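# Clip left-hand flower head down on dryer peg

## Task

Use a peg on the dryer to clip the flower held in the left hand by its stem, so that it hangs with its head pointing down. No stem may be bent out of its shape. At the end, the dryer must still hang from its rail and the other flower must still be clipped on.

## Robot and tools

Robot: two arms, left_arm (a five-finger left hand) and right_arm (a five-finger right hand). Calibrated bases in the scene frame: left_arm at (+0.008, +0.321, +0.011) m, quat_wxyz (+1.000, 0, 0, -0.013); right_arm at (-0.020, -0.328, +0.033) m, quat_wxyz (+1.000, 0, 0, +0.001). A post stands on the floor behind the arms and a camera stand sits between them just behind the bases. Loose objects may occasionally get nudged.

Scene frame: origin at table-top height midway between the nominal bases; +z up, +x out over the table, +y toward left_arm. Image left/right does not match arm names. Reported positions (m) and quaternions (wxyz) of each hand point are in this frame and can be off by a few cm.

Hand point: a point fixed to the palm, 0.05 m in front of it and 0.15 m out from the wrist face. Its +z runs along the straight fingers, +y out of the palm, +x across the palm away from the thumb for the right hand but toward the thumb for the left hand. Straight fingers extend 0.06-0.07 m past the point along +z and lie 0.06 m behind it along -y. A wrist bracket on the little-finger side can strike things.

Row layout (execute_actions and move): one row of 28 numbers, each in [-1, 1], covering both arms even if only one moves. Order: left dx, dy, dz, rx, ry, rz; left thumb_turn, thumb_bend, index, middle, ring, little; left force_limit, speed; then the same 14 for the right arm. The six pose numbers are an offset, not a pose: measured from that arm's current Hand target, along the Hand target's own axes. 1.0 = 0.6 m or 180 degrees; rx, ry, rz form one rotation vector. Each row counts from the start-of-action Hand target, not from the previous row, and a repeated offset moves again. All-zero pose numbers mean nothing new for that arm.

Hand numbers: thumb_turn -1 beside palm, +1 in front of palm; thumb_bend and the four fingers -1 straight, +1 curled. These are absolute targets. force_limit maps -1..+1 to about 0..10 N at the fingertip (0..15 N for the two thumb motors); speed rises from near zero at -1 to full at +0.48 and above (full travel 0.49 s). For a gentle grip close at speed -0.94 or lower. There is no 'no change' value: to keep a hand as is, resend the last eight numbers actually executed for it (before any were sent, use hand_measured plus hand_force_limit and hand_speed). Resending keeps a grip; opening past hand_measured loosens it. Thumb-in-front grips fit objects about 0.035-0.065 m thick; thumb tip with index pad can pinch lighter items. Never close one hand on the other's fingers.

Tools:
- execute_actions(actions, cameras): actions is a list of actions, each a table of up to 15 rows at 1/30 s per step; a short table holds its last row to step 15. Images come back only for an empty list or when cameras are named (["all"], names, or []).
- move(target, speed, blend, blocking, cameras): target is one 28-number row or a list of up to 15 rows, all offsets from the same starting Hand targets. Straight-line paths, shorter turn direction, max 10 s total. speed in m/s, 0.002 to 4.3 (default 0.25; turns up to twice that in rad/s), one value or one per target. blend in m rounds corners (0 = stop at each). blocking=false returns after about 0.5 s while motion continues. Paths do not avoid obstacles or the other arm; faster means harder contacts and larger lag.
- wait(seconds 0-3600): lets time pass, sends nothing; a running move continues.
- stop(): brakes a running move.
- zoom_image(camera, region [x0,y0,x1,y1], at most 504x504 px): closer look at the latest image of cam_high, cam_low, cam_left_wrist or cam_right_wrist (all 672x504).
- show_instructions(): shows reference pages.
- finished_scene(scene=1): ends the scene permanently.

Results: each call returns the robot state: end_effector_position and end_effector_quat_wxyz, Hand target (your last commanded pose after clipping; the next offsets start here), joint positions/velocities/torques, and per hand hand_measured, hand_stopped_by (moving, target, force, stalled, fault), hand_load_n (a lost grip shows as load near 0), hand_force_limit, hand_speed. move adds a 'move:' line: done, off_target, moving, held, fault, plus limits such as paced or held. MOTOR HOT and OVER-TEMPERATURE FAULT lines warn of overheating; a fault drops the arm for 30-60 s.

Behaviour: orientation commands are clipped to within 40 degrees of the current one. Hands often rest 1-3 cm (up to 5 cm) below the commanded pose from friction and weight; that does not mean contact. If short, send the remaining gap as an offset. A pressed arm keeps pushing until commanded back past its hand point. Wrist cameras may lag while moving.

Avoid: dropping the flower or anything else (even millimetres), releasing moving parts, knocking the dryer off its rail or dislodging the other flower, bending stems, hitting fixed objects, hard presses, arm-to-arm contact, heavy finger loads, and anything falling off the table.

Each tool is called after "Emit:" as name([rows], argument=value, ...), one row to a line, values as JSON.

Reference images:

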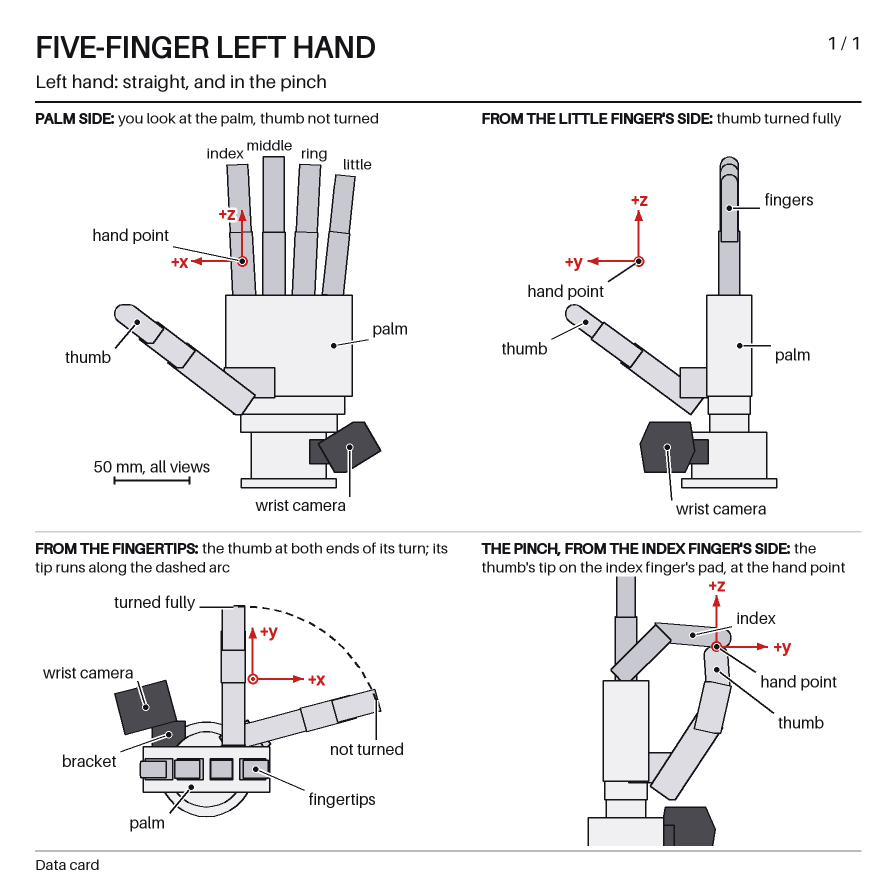

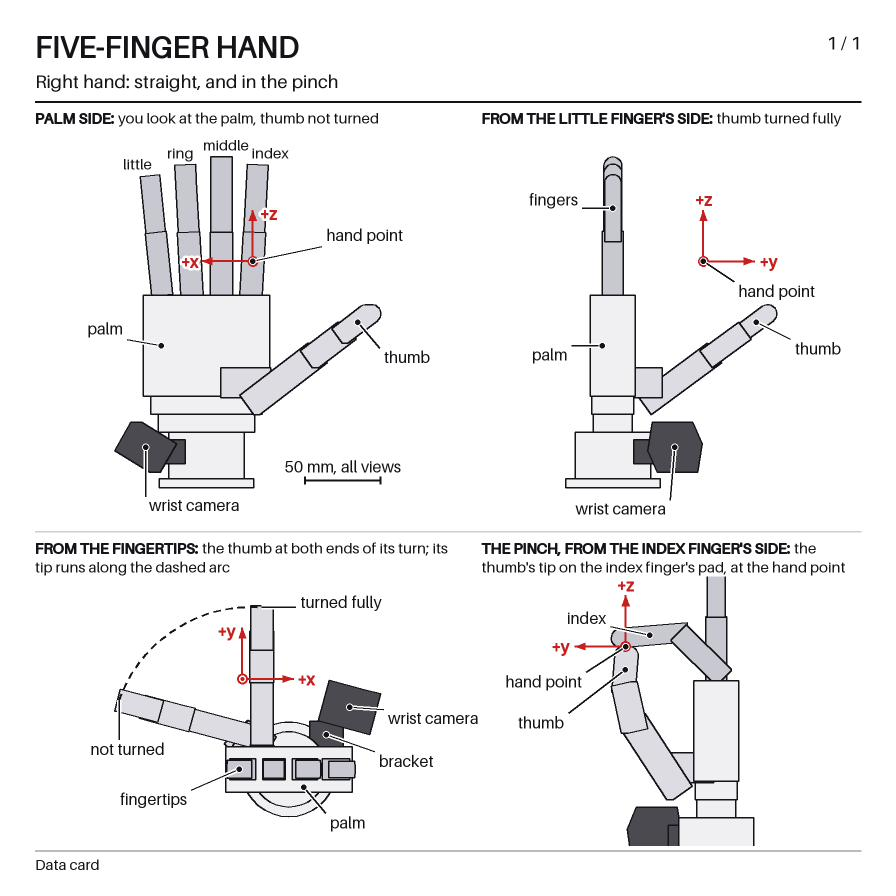

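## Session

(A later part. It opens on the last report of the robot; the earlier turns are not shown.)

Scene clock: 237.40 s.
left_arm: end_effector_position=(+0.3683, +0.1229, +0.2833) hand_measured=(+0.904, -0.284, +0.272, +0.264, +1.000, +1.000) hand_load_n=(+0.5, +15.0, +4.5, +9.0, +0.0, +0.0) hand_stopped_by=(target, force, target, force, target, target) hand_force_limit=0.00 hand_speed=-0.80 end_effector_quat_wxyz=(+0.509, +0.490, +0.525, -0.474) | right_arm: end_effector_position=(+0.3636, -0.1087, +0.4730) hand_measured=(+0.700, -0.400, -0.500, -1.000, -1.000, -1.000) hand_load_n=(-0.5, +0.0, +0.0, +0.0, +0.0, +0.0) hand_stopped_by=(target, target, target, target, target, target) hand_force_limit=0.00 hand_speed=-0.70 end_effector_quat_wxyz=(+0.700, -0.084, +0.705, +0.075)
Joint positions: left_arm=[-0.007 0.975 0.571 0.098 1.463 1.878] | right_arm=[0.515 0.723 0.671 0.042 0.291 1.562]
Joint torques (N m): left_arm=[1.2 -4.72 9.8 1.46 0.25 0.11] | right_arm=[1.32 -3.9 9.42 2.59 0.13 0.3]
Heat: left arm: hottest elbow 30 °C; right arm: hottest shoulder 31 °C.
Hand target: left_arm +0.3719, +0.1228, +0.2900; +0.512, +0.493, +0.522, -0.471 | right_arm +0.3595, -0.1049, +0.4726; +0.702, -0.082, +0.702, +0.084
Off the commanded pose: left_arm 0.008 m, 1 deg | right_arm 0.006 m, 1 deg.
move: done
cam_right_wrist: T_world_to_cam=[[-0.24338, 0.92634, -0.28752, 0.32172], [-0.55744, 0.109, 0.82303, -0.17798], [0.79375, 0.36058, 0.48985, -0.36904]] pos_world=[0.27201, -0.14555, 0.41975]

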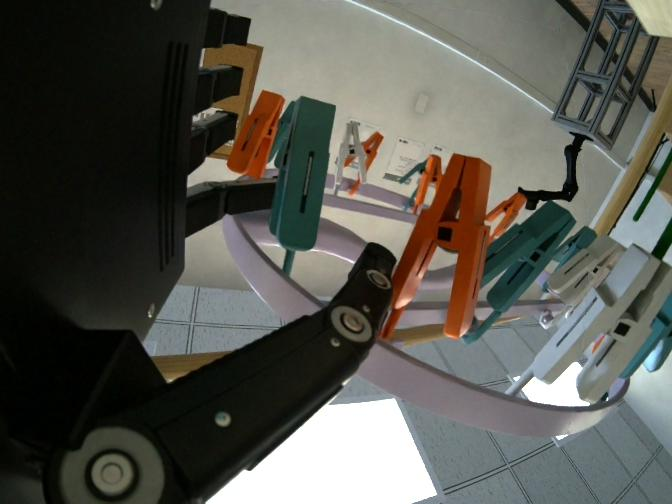

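Emit:
move([
  [0,0,0,0,0,0,0.904,-0.284,0.272,0.264,1.0,1.0,0.0,-0.8,0,0,0,0,0,0,0.7,-0.4,-0.7,-1.0,-1.0,-1.0,0.0,-0.5],
  [0,0,0,0,0,0,0.904,-0.284,0.272,0.264,1.0,1.0,0.0,-0.8,0.0,-0.10,0.0,0,0,0,0.7,-0.4,-0.7,-1.0,-1.0,-1.0,0.0,-0.5],
], speed=0.05, cameras=["cam_right_wrist","cam_low"])

Emit:
zoom_image(camera="cam_right_wrist", region=[300, 80, 500, 280])

Emit:
zoom_image(camera="cam_low", region=[440, 110, 560, 210])

Scene clock: 242.40 s.
left_arm: end_effector_position=(+0.3683, +0.1229, +0.2833) hand_measured=(+0.904, -0.284, +0.272, +0.264, +1.000, +1.000) hand_load_n=(+0.5, +15.0, +4.5, +9.0, +0.0, +0.0) hand_stopped_by=(target, force, target, force, target, target) hand_force_limit=0.00 hand_speed=-0.80 end_effector_quat_wxyz=(+0.509, +0.490, +0.525, -0.474) | right_arm: end_effector_position=(+0.3738, -0.1571, +0.4767) hand_measured=(+0.700, -0.400, -0.700, -1.000, -1.000, -1.000) hand_load_n=(-0.5, +0.0, +0.0, +0.0, +0.0, +0.0) hand_stopped_by=(target, target, target, target, target, target) hand_force_limit=0.00 hand_speed=-0.50 end_effector_quat_wxyz=(+0.704, -0.090, +0.699, +0.085)
Joint positions: left_arm=[-0.007 0.975 0.571 0.098 1.463 1.878] | right_arm=[0.287 0.694 0.659 0.042 0.041 1.562]
Joint torques (N m): left_arm=[1.2 -4.72 9.8 1.46 0.25 0.11] | right_arm=[-0.79 -3.66 9.36 1.7 -0.03 0.29]
Heat: left arm: hottest elbow 30 °C; right arm: hottest elbow 31 °C.
Hand target: left_arm +0.3719, +0.1228, +0.2900; +0.512, +0.493, +0.522, -0.471 | right_arm +0.3735, -0.1633, +0.4722; +0.702, -0.083, +0.702, +0.084
Off the commanded pose: left_arm 0.008 m, 1 deg | right_arm 0.007 m, 1 deg.
move: done
cam_right_wrist: T_world_to_cam=[[-0.26026, 0.92248, -0.28511, 0.37471], [-0.57187, 0.09065, 0.81532, -0.16378], [0.77796, 0.37524, 0.50395, -0.36001]] pos_world=[0.28393, -0.19572, 0.4218]
Images, in order (width x height): cam_low 672x504, cam_right_wrist 672x504.

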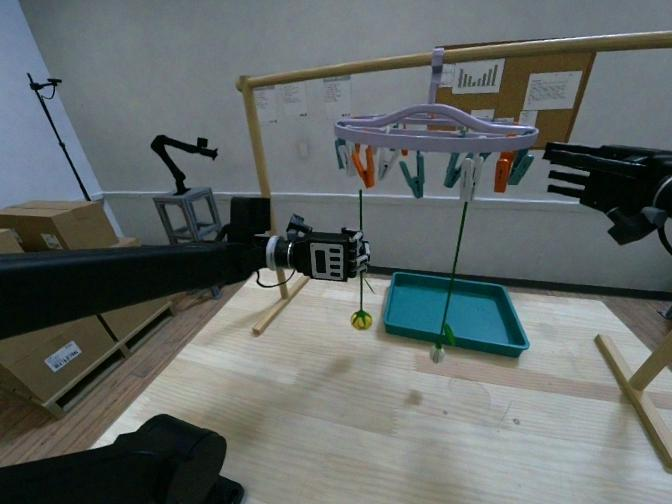

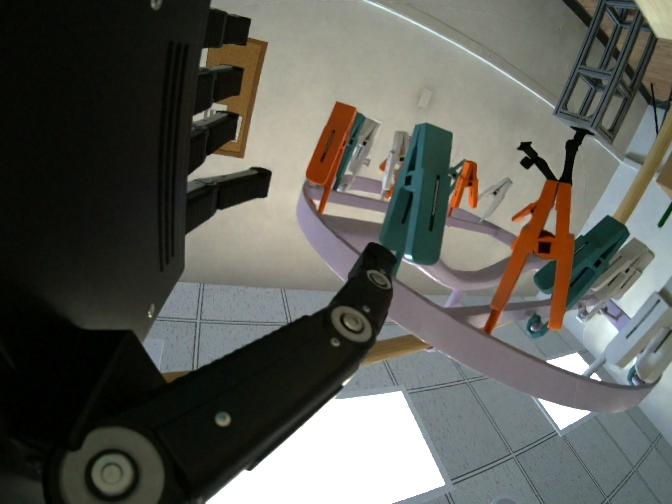

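Scaled by 2.520 from the camera's image (finer frame: 960x720).

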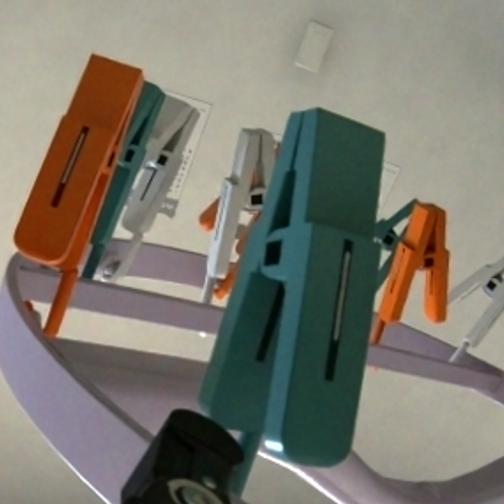

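Scaled by 4.200 from the camera's image (finer frame: 960x720).

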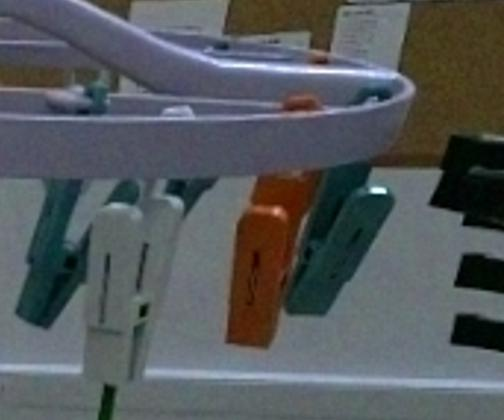

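Emit:
move(target=[0,0,0,0,0,0,0.904,-0.284,0.272,0.264,1.0,1.0,0.0,-0.8,0.0,0.006,-0.0243,0.1056,0,0,0.5,0.2,-0.5,-1.0,-1.0,-1.0,0.0,-0.5], speed=0.06, cameras=["cam_right_wrist"])

Emit:
zoom_image(camera="cam_right_wrist", region=[300, 80, 500, 280])

Scene clock: 251.17 s.
left_arm: end_effector_position=(+0.3683, +0.1229, +0.2833) hand_measured=(+0.904, -0.284, +0.272, +0.264, +1.000, +1.000) hand_load_n=(+1.0, +15.0, +4.0, +9.0, +0.0, +0.0) hand_stopped_by=(target, force, target, force, target, target) hand_force_limit=0.00 hand_speed=-0.80 end_effector_quat_wxyz=(+0.509, +0.490, +0.525, -0.474) | right_arm: end_effector_position=(+0.3608, -0.1675, +0.4785) hand_measured=(+0.500, +0.200, -0.500, -1.000, -1.000, -1.000) hand_load_n=(+0.0, +0.0, +0.0, +0.0, +0.0, +0.0) hand_stopped_by=(target, target, target, target, target, target) hand_force_limit=0.00 hand_speed=-0.50 end_effector_quat_wxyz=(+0.710, +0.038, +0.703, -0.038)
Joint positions: left_arm=[-0.007 0.975 0.571 0.098 1.463 1.878] | right_arm=[0.59 0.654 0.646 0.021 0.699 1.562]
Joint torques (N m): left_arm=[1.2 -4.72 9.8 1.46 0.25 0.11] | right_arm=[1.61 -2.78 9.4 1.57 0.11 0.3]
Heat: left arm: hottest elbow 30 °C; right arm: hottest shoulder 30 °C.
Hand target: left_arm +0.3719, +0.1228, +0.2900; +0.512, +0.493, +0.522, -0.471 | right_arm +0.3585, -0.1631, +0.4723; +0.706, +0.034, +0.707, -0.033
Off the commanded pose: left_arm 0.008 m, 1 deg | right_arm 0.008 m, 1 deg.
move: done
cam_right_wrist: T_world_to_cam=[[0.07708, 0.95765, -0.27743, 0.2619], [-0.50811, 0.27715, 0.81549, -0.16351], [0.85784, 0.0781, 0.50795, -0.42744]] pos_world=[0.2634, -0.17211, 0.42312]

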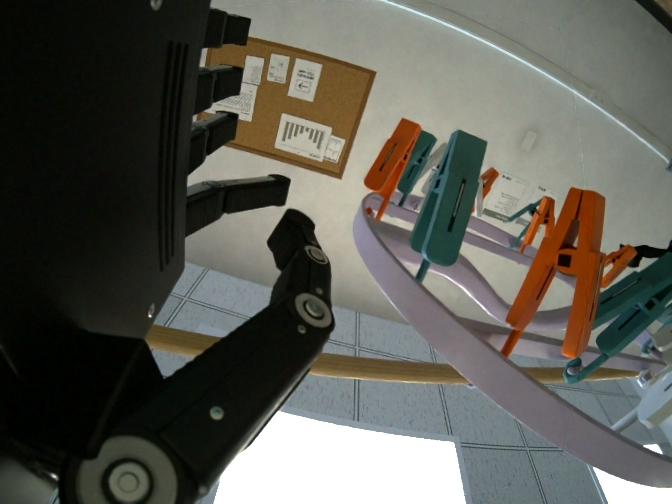

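Scaled by 2.520 from the camera's image (finer frame: 960x720).

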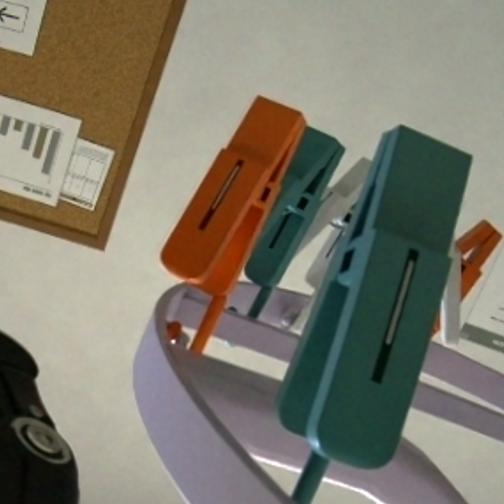

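Emit:
move(target=[0,0,0,0,0,0,0.904,-0.284,0.272,0.264,1.0,1.0,0.0,-0.8,0.0075,0.0581,-0.0055,0,0,0,0.5,0.2,-0.5,-1.0,-1.0,-1.0,0.0,-0.5], speed=0.05, cameras=["cam_right_wrist"])

Emit:
zoom_image(camera="cam_right_wrist", region=[240, 80, 440, 280])

Scene clock: 253.67 s.
left_arm: end_effector_position=(+0.3683, +0.1229, +0.2833) hand_measured=(+0.904, -0.284, +0.272, +0.264, +1.000, +1.000) hand_load_n=(+1.0, +15.0, +4.5, +9.0, +0.0, +0.0) hand_stopped_by=(target, force, target, force, target, target) hand_force_limit=0.00 hand_speed=-0.80 end_effector_quat_wxyz=(+0.509, +0.490, +0.525, -0.474) | right_arm: end_effector_position=(+0.3589, -0.1342, +0.4632) hand_measured=(+0.500, +0.200, -0.500, -1.000, -1.000, -1.000) hand_load_n=(+0.0, +0.0, +0.0, +0.0, +0.0, +0.0) hand_stopped_by=(target, target, target, target, target, target) hand_force_limit=0.00 hand_speed=-0.50 end_effector_quat_wxyz=(+0.702, +0.031, +0.710, -0.044)
Joint positions: left_arm=[-0.007 0.975 0.571 0.098 1.463 1.878] | right_arm=[0.711 0.718 0.646 0.059 0.819 1.562]
Joint torques (N m): left_arm=[1.2 -4.72 9.8 1.46 0.25 0.11] | right_arm=[1.49 -2.32 10.66 2.37 0.13 0.32]
Heat: left arm: hottest elbow 30 °C; right arm: hottest shoulder 30 °C.
Hand target: left_arm +0.3719, +0.1228, +0.2900; +0.512, +0.493, +0.522, -0.471 | right_arm +0.3586, -0.1281, +0.4678; +0.706, +0.034, +0.707, -0.033
Off the commanded pose: left_arm 0.008 m, 1 deg | right_arm 0.008 m, 1 deg.
move: done
cam_right_wrist: T_world_to_cam=[[0.07078, 0.95311, -0.29424, 0.23536], [-0.49115, 0.29005, 0.82137, -0.16842], [0.8682, 0.08638, 0.48864, -0.41432]] pos_world=[0.26034, -0.13968, 0.41004]

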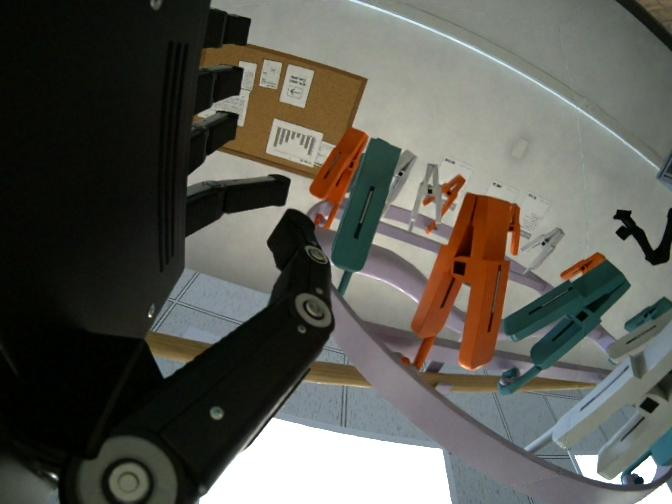

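Scaled by 2.520 from the camera's image (finer frame: 960x720).

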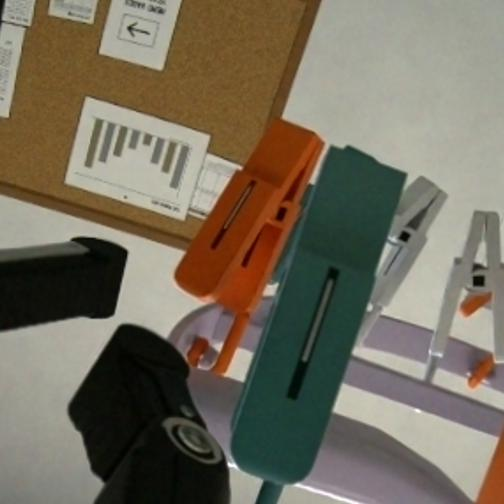

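Emit:
move(target=[0,0,0,0,0,0,0.904,-0.284,0.272,0.264,1.0,1.0,0.0,-0.8,-0.033,0.018,-0.0055,0,0,0,0.5,0.2,-0.5,-1.0,-1.0,-1.0,0.0,-0.5], speed=0.05)

Scene clock: 255.87 s.
left_arm: end_effector_position=(+0.3683, +0.1229, +0.2833) hand_measured=(+0.904, -0.284, +0.272, +0.264, +1.000, +1.000) hand_load_n=(+0.5, +14.5, +4.5, +9.0, +0.0, +0.0) hand_stopped_by=(target, force, target, force, target, target) hand_force_limit=0.00 hand_speed=-0.80 end_effector_quat_wxyz=(+0.509, +0.490, +0.525, -0.474) | right_arm: end_effector_position=(+0.3555, -0.1245, +0.4668) hand_measured=(+0.500, +0.200, -0.500, -1.000, -1.000, -1.000) hand_load_n=(-0.5, +0.0, +0.0, +0.0, +0.0, +0.0) hand_stopped_by=(target, target, target, target, target, target) hand_force_limit=0.00 hand_speed=-0.50 end_effector_quat_wxyz=(+0.701, +0.029, +0.711, -0.046)
Joint positions: left_arm=[-0.007 0.975 0.571 0.098 1.463 1.878] | right_arm=[0.751 0.73 0.664 0.045 0.859 1.562]
Joint torques (N m): left_arm=[1.2 -4.72 9.8 1.46 0.25 0.11] | right_arm=[1.49 -2.32 13.85 1.28 0.14 0.31]
Heat: left arm: hottest elbow 30 °C; right arm: hottest shoulder 30 °C.
Hand target: left_arm +0.3719, +0.1228, +0.2900; +0.512, +0.493, +0.522, -0.471 | right_arm +0.3563, -0.1170, +0.4876; +0.706, +0.034, +0.707, -0.033
Off the commanded pose: left_arm 0.008 m, 1 deg | right_arm 0.022 m, 2 deg.
move: off_target (right_arm)

Emit:
move(target=[0,0,0,0,0,0,0.904,-0.284,0.272,0.264,1.0,1.0,0.0,-0.8,-0.0105,0.0171,0.0034,0,0,0,0.5,0.2,-0.5,-1.0,-1.0,-1.0,0.0,-0.5], speed=0.05, cameras=["cam_right_wrist"])

Emit:
zoom_image(camera="cam_right_wrist", region=[220, 80, 420, 280])

Scene clock: 257.23 s.
left_arm: end_effector_position=(+0.3683, +0.1229, +0.2833) hand_measured=(+0.904, -0.284, +0.272, +0.264, +1.000, +1.000) hand_load_n=(+1.0, +14.5, +4.5, +9.0, +0.0, +0.0) hand_stopped_by=(target, force, target, force, target, target) hand_force_limit=0.00 hand_speed=-0.80 end_effector_quat_wxyz=(+0.509, +0.490, +0.525, -0.474) | right_arm: end_effector_position=(+0.3586, -0.1144, +0.4720) hand_measured=(+0.500, +0.200, -0.500, -1.000, -1.000, -1.000) hand_load_n=(+0.0, +0.0, +0.0, +0.0, +0.0, +0.0) hand_stopped_by=(target, target, target, target, target, target) hand_force_limit=0.00 hand_speed=-0.50 end_effector_quat_wxyz=(+0.700, +0.028, +0.712, -0.047)
Joint positions: left_arm=[-0.007 0.975 0.571 0.098 1.463 1.878] | right_arm=[0.772 0.76 0.691 0.044 0.879 1.562]
Joint torques (N m): left_arm=[1.14 -4.66 9.78 1.46 0.25 0.11] | right_arm=[1.38 -2.78 13.98 1.28 0.14 0.3]
Heat: left arm: hottest elbow 30 °C; right arm: hottest shoulder 30 °C.
Hand target: left_arm +0.3719, +0.1228, +0.2900; +0.512, +0.493, +0.522, -0.471 | right_arm +0.3594, -0.1071, +0.4938; +0.706, +0.034, +0.707, -0.033
Off the commanded pose: left_arm 0.008 m, 1 deg | right_arm 0.023 m, 2 deg.
move: off_target (right_arm)
cam_right_wrist: T_world_to_cam=[[0.06832, 0.95074, -0.30237, 0.22358], [-0.48542, 0.29646, 0.82249, -0.1834], [0.87161, 0.09058, 0.48176, -0.41756]] pos_world=[0.25965, -0.12037, 0.41961]

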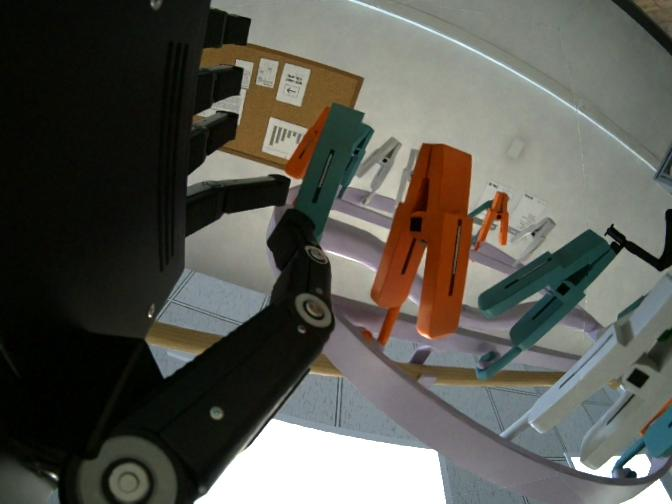

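Scaled by 2.520 from the camera's image (finer frame: 960x720).

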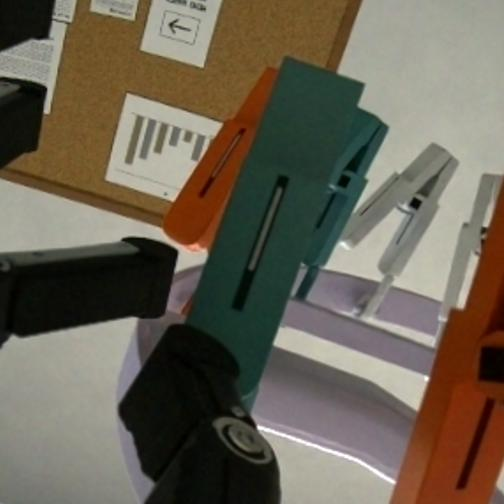

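Emit:
move(target=[0,0,0,0,0,0,0.904,-0.284,0.272,0.264,1.0,1.0,0.0,-0.8,-0.002,0.018,0.0,0,0,0,0.5,0.2,-0.5,-1.0,-1.0,-1.0,0.0,-0.5], speed=0.05, cameras=["cam_right_wrist"])

Emit:
zoom_image(camera="cam_right_wrist", region=[220, 80, 420, 280])

Scene clock: 258.67 s.
left_arm: end_effector_position=(+0.3683, +0.1229, +0.2833) hand_measured=(+0.904, -0.284, +0.272, +0.264, +1.000, +1.000) hand_load_n=(+1.0, +15.0, +4.5, +9.0, +0.0, +0.0) hand_stopped_by=(target, force, target, force, target, target) hand_force_limit=0.00 hand_speed=-0.80 end_effector_quat_wxyz=(+0.509, +0.490, +0.525, -0.474) | right_arm: end_effector_position=(+0.3599, -0.1037, +0.4701) hand_measured=(+0.500, +0.200, -0.500, -1.000, -1.000, -1.000) hand_load_n=(+0.0, +0.0, +0.0, +0.0, +0.0, +0.0) hand_stopped_by=(target, target, target, target, target, target) hand_force_limit=0.00 hand_speed=-0.50 end_effector_quat_wxyz=(+0.697, +0.025, +0.715, -0.050)
Joint positions: left_arm=[-0.007 0.975 0.571 0.098 1.463 1.878] | right_arm=[0.798 0.787 0.706 0.044 0.906 1.562]
Joint torques (N m): left_arm=[1.2 -4.72 9.78 1.46 0.25 0.11] | right_arm=[1.55 -3.37 13.97 1.77 0.14 0.31]
Heat: left arm: hottest elbow 30 °C; right arm: hottest shoulder 30 °C.
Hand target: left_arm +0.3719, +0.1228, +0.2900; +0.512, +0.493, +0.522, -0.471 | right_arm +0.3604, -0.0963, +0.4953; +0.706, +0.035, +0.707, -0.033
Off the commanded pose: left_arm 0.008 m, 1 deg | right_arm 0.026 m, 3 deg.
move: off_target (right_arm)
cam_right_wrist: T_world_to_cam=[[0.06567, 0.94772, -0.31227, 0.218], [-0.47832, 0.30455, 0.82369, -0.18665], [0.87573, 0.09528, 0.47331, -0.41571]] pos_world=[0.26046, -0.11016, 0.41858]

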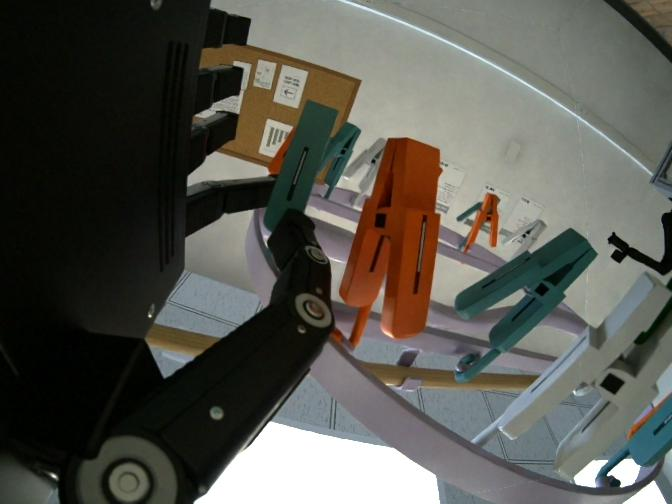

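Scaled by 2.520 from the camera's image (finer frame: 960x720).

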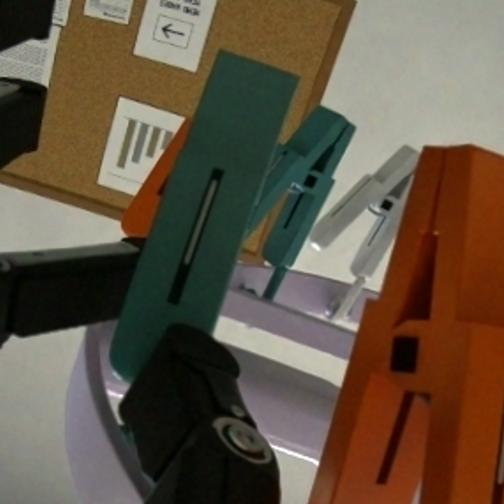

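Emit:
move(target=[0,0,0,0,0,0,0.904,-0.284,0.272,0.264,1.0,1.0,0.0,-0.8,-0.004,0.0150,0.0,0,0,0,0.5,0.2,-0.5,-1.0,-1.0,-1.0,0.0,-0.5], speed=0.05, cameras=["cam_right_wrist"])

Emit:
zoom_image(camera="cam_right_wrist", region=[220, 80, 420, 280])

Scene clock: 260.10 s.
left_arm: end_effector_position=(+0.3683, +0.1229, +0.2833) hand_measured=(+0.904, -0.284, +0.272, +0.264, +1.000, +1.000) hand_load_n=(+0.5, +15.0, +4.5, +9.0, +0.0, +0.0) hand_stopped_by=(target, force, target, force, target, target) hand_force_limit=0.00 hand_speed=-0.80 end_effector_quat_wxyz=(+0.509, +0.490, +0.525, -0.474) | right_arm: end_effector_position=(+0.3606, -0.0950, +0.4720) hand_measured=(+0.500, +0.200, -0.500, -1.000, -1.000, -1.000) hand_load_n=(+0.0, -0.5, +0.0, +0.0, +0.0, +0.0) hand_stopped_by=(target, target, target, target, target, target) hand_force_limit=0.00 hand_speed=-0.50 end_effector_quat_wxyz=(+0.696, +0.023, +0.716, -0.052)
Joint positions: left_arm=[-0.007 0.975 0.571 0.098 1.463 1.878] | right_arm=[0.819 0.809 0.723 0.044 0.926 1.562]
Joint torques (N m): left_arm=[1.2 -4.72 9.8 1.44 0.25 0.11] | right_arm=[1.49 -3.25 13.94 1.99 0.15 0.31]
Heat: left arm: hottest elbow 30 °C; right arm: hottest shoulder 30 °C.
Hand target: left_arm +0.3719, +0.1228, +0.2900; +0.512, +0.493, +0.522, -0.471 | right_arm +0.3612, -0.0873, +0.4976; +0.706, +0.034, +0.707, -0.033
Off the commanded pose: left_arm 0.008 m, 1 deg | right_arm 0.027 m, 3 deg.
move: off_target (right_arm)
cam_right_wrist: T_world_to_cam=[[0.06484, 0.94653, -0.31602, 0.21225], [-0.47619, 0.30766, 0.82377, -0.19098], [0.87695, 0.09708, 0.47068, -0.4172]] pos_world=[0.26116, -0.10165, 0.42076]

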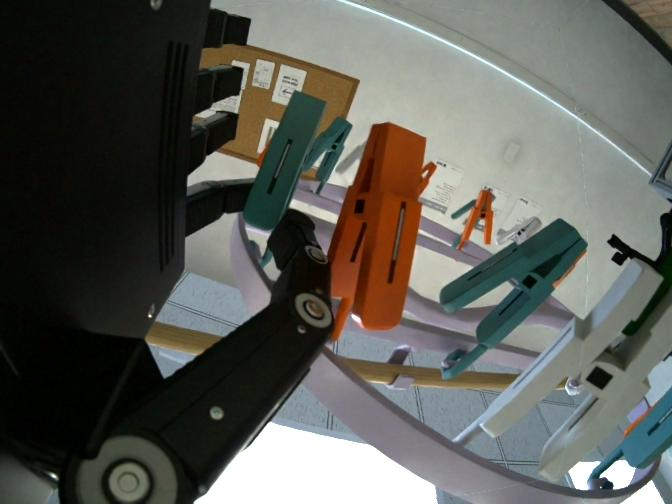

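Scaled by 2.520 from the camera's image (finer frame: 960x720).

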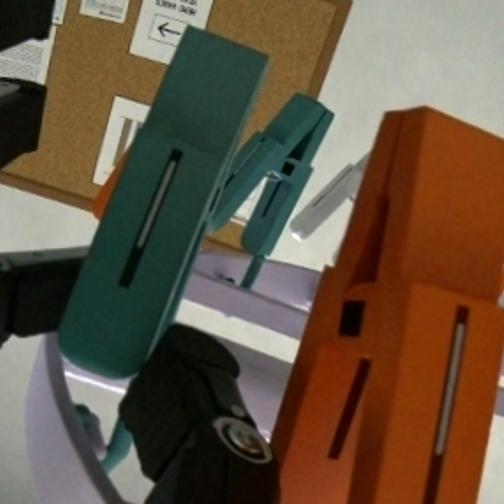

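Emit:
move(target=[0,0,0,0,0,0,0.904,-0.284,0.272,0.264,1.0,1.0,0.0,-0.8,0,0,0,0,0,0,0.5,0.4,-0.5,-1.0,-1.0,-1.0,0.0,-0.7], speed=0.05, cameras=["cam_right_wrist"])

Emit:
zoom_image(camera="cam_right_wrist", region=[200, 80, 400, 280])

Scene clock: 262.17 s.
left_arm: end_effector_position=(+0.3683, +0.1229, +0.2833) hand_measured=(+0.904, -0.284, +0.272, +0.264, +1.000, +1.000) hand_load_n=(+0.5, +15.0, +4.5, +9.0, +0.0, +0.0) hand_stopped_by=(target, force, target, force, target, target) hand_force_limit=0.00 hand_speed=-0.80 end_effector_quat_wxyz=(+0.509, +0.490, +0.525, -0.474) | right_arm: end_effector_position=(+0.3606, -0.0950, +0.4720) hand_measured=(+0.500, +0.400, -0.500, -1.000, -1.000, -1.000) hand_load_n=(+0.0, +0.5, +0.5, +0.0, +0.0, +0.0) hand_stopped_by=(target, target, target, target, target, target) hand_force_limit=0.00 hand_speed=-0.70 end_effector_quat_wxyz=(+0.696, +0.023, +0.716, -0.052)
Joint positions: left_arm=[-0.007 0.975 0.571 0.098 1.463 1.878] | right_arm=[0.819 0.809 0.723 0.044 0.926 1.562]
Joint torques (N m): left_arm=[1.2 -4.72 9.78 1.46 0.24 0.11] | right_arm=[1.03 -3.66 13.91 1.99 0.14 0.31]
Heat: left arm: hottest elbow 30 °C; right arm: hottest shoulder 30 °C.
Hand target: left_arm +0.3719, +0.1228, +0.2900; +0.512, +0.493, +0.522, -0.471 | right_arm +0.3612, -0.0873, +0.4976; +0.706, +0.034, +0.707, -0.033
Off the commanded pose: left_arm 0.008 m, 1 deg | right_arm 0.027 m, 3 deg.
move: done
cam_right_wrist: T_world_to_cam=[[0.06484, 0.94653, -0.31602, 0.21225], [-0.47619, 0.30766, 0.82377, -0.19098], [0.87695, 0.09708, 0.47068, -0.4172]] pos_world=[0.26116, -0.10165, 0.42076]

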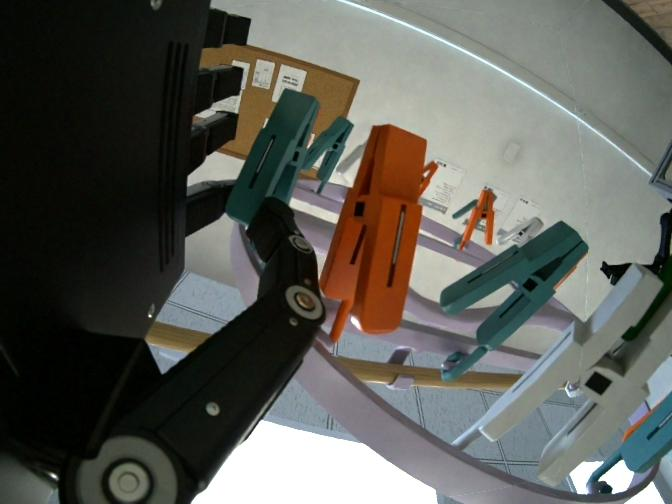

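Scaled by 2.520 from the camera's image (finer frame: 960x720).

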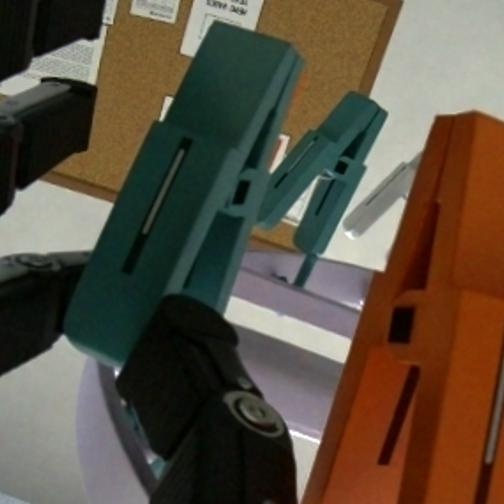

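Emit:
move([
  [0,0,0,0,0,0,0.904,-0.284,0.272,0.264,1.0,1.0,0.0,-0.8,0,0,0,0,0,0,0.5,0.1,-0.55,-1.0,-1.0,-1.0,0.0,-0.7],
  [0,0,0,0,0,0,0.904,-0.284,0.272,0.264,1.0,1.0,0.0,-0.8,0.004,0,-0.0150,0,0,0,0.5,0.1,-0.55,-1.0,-1.0,-1.0,0.0,-0.7],
], speed=0.05, cameras=["cam_right_wrist"])

Emit:
zoom_image(camera="cam_right_wrist", region=[200, 80, 400, 280])

Scene clock: 264.80 s.
left_arm: end_effector_position=(+0.3683, +0.1229, +0.2833) hand_measured=(+0.904, -0.284, +0.272, +0.264, +1.000, +1.000) hand_load_n=(+0.5, +14.5, +4.5, +9.0, +0.0, +0.0) hand_stopped_by=(target, force, target, force, target, target) hand_force_limit=0.00 hand_speed=-0.80 end_effector_quat_wxyz=(+0.509, +0.490, +0.525, -0.474) | right_arm: end_effector_position=(+0.3557, -0.0906, +0.4721) hand_measured=(+0.500, +0.100, -0.550, -1.000, -1.000, -1.000) hand_load_n=(+0.0, -0.5, +0.0, +0.0, +0.0, +0.0) hand_stopped_by=(target, target, target, target, target, target) hand_force_limit=0.00 hand_speed=-0.70 end_effector_quat_wxyz=(+0.697, +0.023, +0.715, -0.052)
Joint positions: left_arm=[-0.007 0.975 0.571 0.098 1.463 1.878] | right_arm=[0.845 0.809 0.723 0.044 0.953 1.562]
Joint torques (N m): left_arm=[1.2 -4.72 9.78 1.46 0.25 0.11] | right_arm=[1.55 -4.37 12.82 1.88 0.13 0.31]
Heat: left arm: hottest elbow 30 °C; right arm: hottest shoulder 30 °C.
Hand target: left_arm +0.3719, +0.1228, +0.2900; +0.512, +0.493, +0.522, -0.471 | right_arm +0.3523, -0.0864, +0.4952; +0.706, +0.034, +0.707, -0.033
Off the commanded pose: left_arm 0.008 m, 1 deg | right_arm 0.024 m, 3 deg.
move: off_target (right_arm)
cam_right_wrist: T_world_to_cam=[[0.06582, 0.94623, -0.31673, 0.20843], [-0.47661, 0.30868, 0.82314, -0.19424], [0.87665, 0.09677, 0.4713, -0.41346]] pos_world=[0.25616, -0.09725, 0.42076]

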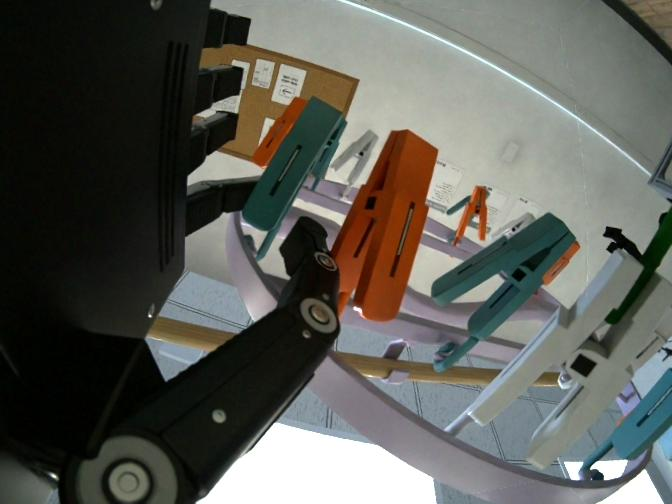

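Scaled by 2.520 from the camera's image (finer frame: 960x720).

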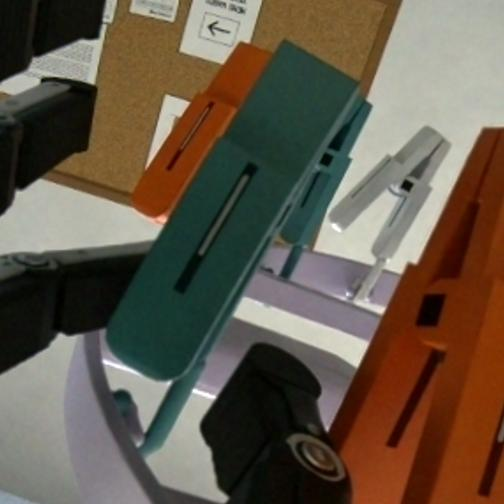

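Emit:
move(target=[0,0,0,0,0,0,0.904,-0.284,0.272,0.264,1.0,1.0,0.0,-0.8,0.002,-0.006,-0.0100,0,0,0,0.5,0.1,-0.65,-1.0,-1.0,-1.0,0.0,-0.7], speed=0.05)

Emit:
move(target=[0,0,0,0,0,0,0.904,-0.284,0.272,0.264,1.0,1.0,0.0,-0.8,0,0,0,0,0,0,0.5,0.4,-0.65,-1.0,-1.0,-1.0,0.0,-0.7], speed=0.05, cameras=["cam_right_wrist"])

Emit:
zoom_image(camera="cam_right_wrist", region=[200, 80, 400, 280])

Scene clock: 266.87 s.
left_arm: end_effector_position=(+0.3683, +0.1229, +0.2833) hand_measured=(+0.904, -0.284, +0.272, +0.264, +1.000, +1.000) hand_load_n=(+0.5, +14.5, +4.5, +9.0, +0.0, +0.0) hand_stopped_by=(target, force, target, force, target, target) hand_force_limit=0.00 hand_speed=-0.80 end_effector_quat_wxyz=(+0.509, +0.490, +0.525, -0.474) | right_arm: end_effector_position=(+0.3506, -0.0924, +0.4782) hand_measured=(+0.500, +0.100, -0.650, -1.000, -1.000, -1.000) hand_load_n=(-0.5, +0.0, +0.0, +0.0, +0.0, +0.5) hand_stopped_by=(target, target, target, target, target, target) hand_force_limit=0.00 hand_speed=-0.70 end_effector_quat_wxyz=(+0.700, +0.027, +0.712, -0.048)
Joint positions: left_arm=[-0.007 0.975 0.571 0.098 1.463 1.878] | right_arm=[0.855 0.794 0.723 0.044 0.963 1.562]
Joint torques (N m): left_arm=[1.2 -4.72 9.78 1.44 0.25 0.11] | right_arm=[1.44 -4.19 11.84 1.54 0.14 0.3]
Heat: left arm: hottest elbow 30 °C; right arm: hottest elbow 31 °C.
Hand target: left_arm +0.3719, +0.1228, +0.2900; +0.512, +0.493, +0.522, -0.471 | right_arm +0.3460, -0.0895, +0.4941; +0.706, +0.035, +0.707, -0.033
Off the commanded pose: left_arm 0.008 m, 1 deg | right_arm 0.017 m, 2 deg.
move: off_target (right_arm)

Scene clock: 267.83 s.
left_arm: end_effector_position=(+0.3683, +0.1229, +0.2833) hand_measured=(+0.904, -0.284, +0.272, +0.264, +1.000, +1.000) hand_load_n=(+1.0, +15.0, +4.0, +9.5, +0.0, +0.0) hand_stopped_by=(target, force, target, force, target, target) hand_force_limit=0.00 hand_speed=-0.80 end_effector_quat_wxyz=(+0.509, +0.490, +0.525, -0.474) | right_arm: end_effector_position=(+0.3505, -0.0922, +0.4782) hand_measured=(+0.500, +0.400, -0.650, -1.000, -1.000, -1.000) hand_load_n=(+0.0, +0.0, +0.0, +0.0, +0.0, +0.0) hand_stopped_by=(target, target, target, target, target, target) hand_force_limit=0.00 hand_speed=-0.70 end_effector_quat_wxyz=(+0.700, +0.027, +0.712, -0.048)
Joint positions: left_arm=[-0.007 0.975 0.571 0.098 1.463 1.878] | right_arm=[0.855 0.794 0.723 0.044 0.963 1.562]
Joint torques (N m): left_arm=[1.14 -4.78 9.78 1.46 0.25 0.11] | right_arm=[1.55 -4.66 11.9 1.63 0.17 0.29]
Heat: left arm: hottest elbow 30 °C; right arm: hottest elbow 31 °C.
Hand target: left_arm +0.3719, +0.1228, +0.2900; +0.512, +0.493, +0.522, -0.471 | right_arm +0.3459, -0.0894, +0.4941; +0.706, +0.034, +0.707, -0.033
Off the commanded pose: left_arm 0.008 m, 1 deg | right_arm 0.017 m, 2 deg.
move: done
cam_right_wrist: T_world_to_cam=[[0.06894, 0.94963, -0.30568, 0.20614], [-0.4849, 0.29968, 0.82162, -0.19843], [0.87185, 0.09158, 0.48114, -0.41519]] pos_world=[0.25155, -0.09827, 0.42581]

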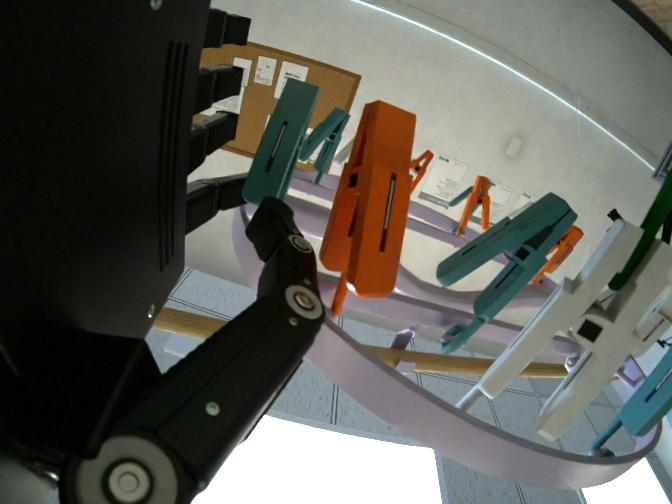

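Scaled by 2.520 from the camera's image (finer frame: 960x720).

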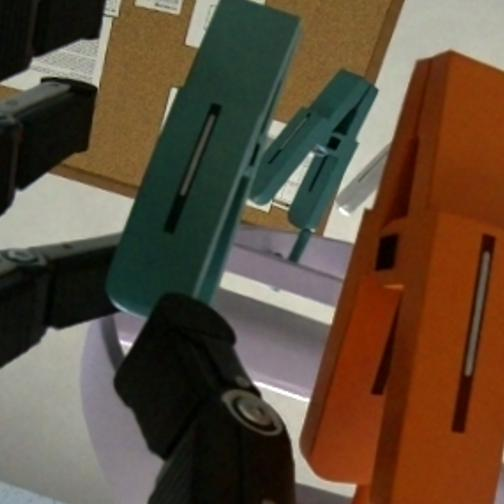

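Emit:
move(target=[0,0,0,0,0,0,0.904,-0.284,0.272,0.264,1.0,1.0,0.0,-0.8,0.036,0,0,0,0,0,0.5,0.4,-0.65,-1.0,-1.0,-1.0,0.0,-0.7], speed=0.05, cameras=["cam_right_wrist"])

Emit:
zoom_image(camera="cam_right_wrist", region=[200, 80, 400, 280])

Scene clock: 269.90 s.
left_arm: end_effector_position=(+0.3683, +0.1229, +0.2833) hand_measured=(+0.904, -0.284, +0.272, +0.264, +1.000, +1.000) hand_load_n=(+1.0, +15.0, +4.0, +9.0, +0.0, +0.0) hand_stopped_by=(target, force, target, force, target, target) hand_force_limit=0.00 hand_speed=-0.80 end_effector_quat_wxyz=(+0.509, +0.490, +0.525, -0.474) | right_arm: end_effector_position=(+0.3498, -0.0932, +0.4743) hand_measured=(+0.500, +0.400, -0.650, -1.000, -1.000, -1.000) hand_load_n=(+0.0, +0.0, +0.0, +0.0, +0.0, +0.0) hand_stopped_by=(target, target, target, target, target, target) hand_force_limit=0.00 hand_speed=-0.70 end_effector_quat_wxyz=(+0.704, +0.033, +0.708, -0.043)
Joint positions: left_arm=[-0.007 0.975 0.571 0.098 1.463 1.878] | right_arm=[0.855 0.794 0.701 0.085 0.964 1.562]
Joint torques (N m): left_arm=[1.2 -4.72 9.78 1.46 0.25 0.11] | right_arm=[1.44 -4.37 9.06 2.25 0.12 0.29]
Heat: left arm: hottest elbow 30 °C; right arm: hottest elbow 31 °C.
Hand target: left_arm +0.3719, +0.1228, +0.2900; +0.512, +0.493, +0.522, -0.471 | right_arm +0.3460, -0.0895, +0.4724; +0.706, +0.034, +0.707, -0.033
Off the commanded pose: left_arm 0.008 m, 1 deg | right_arm 0.006 m, 1 deg.
move: done
cam_right_wrist: T_world_to_cam=[[0.07294, 0.95383, -0.29136, 0.19814], [-0.49489, 0.28825, 0.81975, -0.19194], [0.86589, 0.0844, 0.49307, -0.41676]] pos_world=[0.25143, -0.09849, 0.42056]

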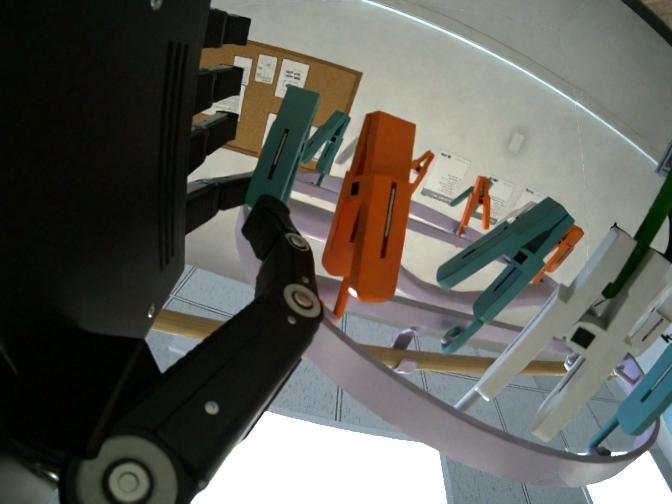

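Scaled by 2.520 from the camera's image (finer frame: 960x720).

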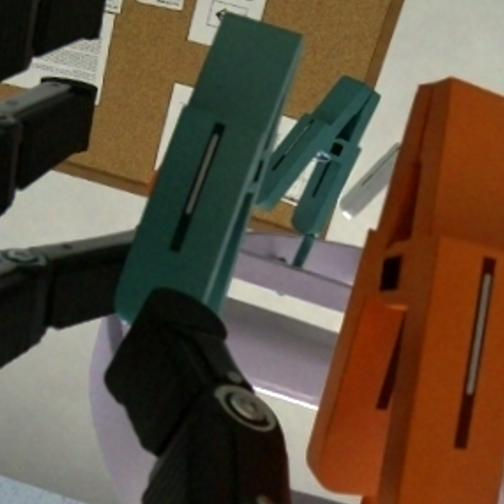

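Emit:
move(target=[0,0,0,0,0,0,0.904,-0.284,0.272,0.264,1.0,1.0,0.0,-0.8,0.003,0,0,0,0,0,0.5,0.4,-0.42,-1.0,-1.0,-1.0,0.4,-0.75], speed=0.05, cameras=["cam_right_wrist","cam_left_wrist"])

Emit:
zoom_image(camera="cam_right_wrist", region=[200, 80, 400, 280])

Emit:
zoom_image(camera="cam_left_wrist", region=[230, 0, 320, 60])

Scene clock: 271.40 s.
left_arm: end_effector_position=(+0.3683, +0.1229, +0.2833) hand_measured=(+0.904, -0.284, +0.272, +0.264, +1.000, +1.000) hand_load_n=(+0.5, +15.0, +4.0, +9.0, +0.0, +0.0) hand_stopped_by=(target, force, target, force, target, target) hand_force_limit=0.00 hand_speed=-0.80 end_effector_quat_wxyz=(+0.509, +0.490, +0.525, -0.474) | right_arm: end_effector_position=(+0.3497, -0.0935, +0.4730) hand_measured=(+0.500, +0.400, -0.420, -1.000, -1.000, -1.000) hand_load_n=(+0.0, +0.0, +0.0, +0.0, +0.0, +0.0) hand_stopped_by=(target, target, target, target, target, target) hand_force_limit=0.40 hand_speed=-0.75 end_effector_quat_wxyz=(+0.704, +0.033, +0.708, -0.043)
Joint positions: left_arm=[-0.007 0.975 0.571 0.098 1.463 1.878] | right_arm=[0.855 0.794 0.697 0.09 0.964 1.562]
Joint torques (N m): left_arm=[1.2 -4.72 9.78 1.44 0.25 0.11] | right_arm=[1.49 -4.13 8.95 2.21 0.11 0.34]
Heat: left arm: hottest elbow 30 °C; right arm: hottest shoulder 30 °C.
Hand target: left_arm +0.3719, +0.1228, +0.2900; +0.512, +0.493, +0.522, -0.471 | right_arm +0.3460, -0.0895, +0.4706; +0.706, +0.035, +0.707, -0.033
Off the commanded pose: left_arm 0.008 m, 1 deg | right_arm 0.006 m, 1 deg.
move: done
cam_right_wrist: T_world_to_cam=[[0.07393, 0.95401, -0.2905, 0.19733], [-0.49529, 0.28796, 0.81962, -0.1906], [0.86558, 0.08328, 0.4938, -0.41639]] pos_world=[0.25143, -0.09869, 0.41916]
Images, in order (width x height): cam_left_wrist 672x504, cam_right_wrist 672x504.

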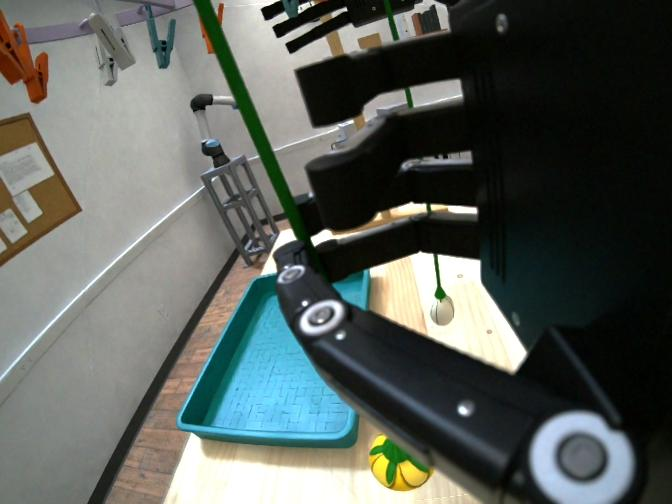

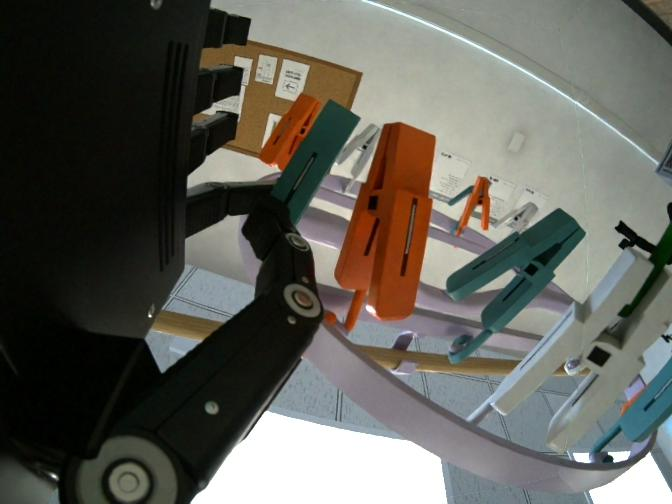

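Scaled by 2.520 from the camera's image (finer frame: 960x720).

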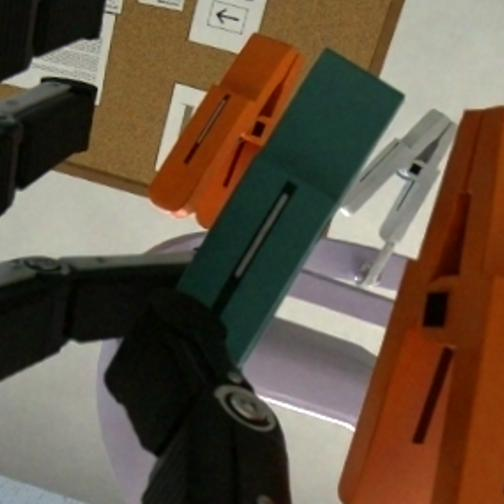

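Scaled by 5.600 from the camera's image (finer frame: 960x720).

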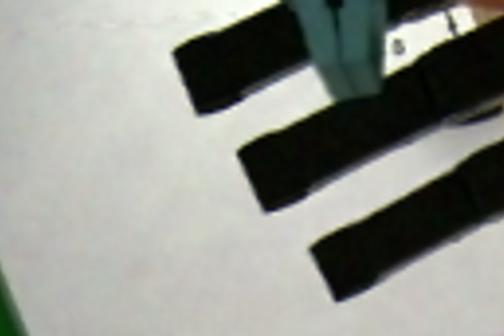

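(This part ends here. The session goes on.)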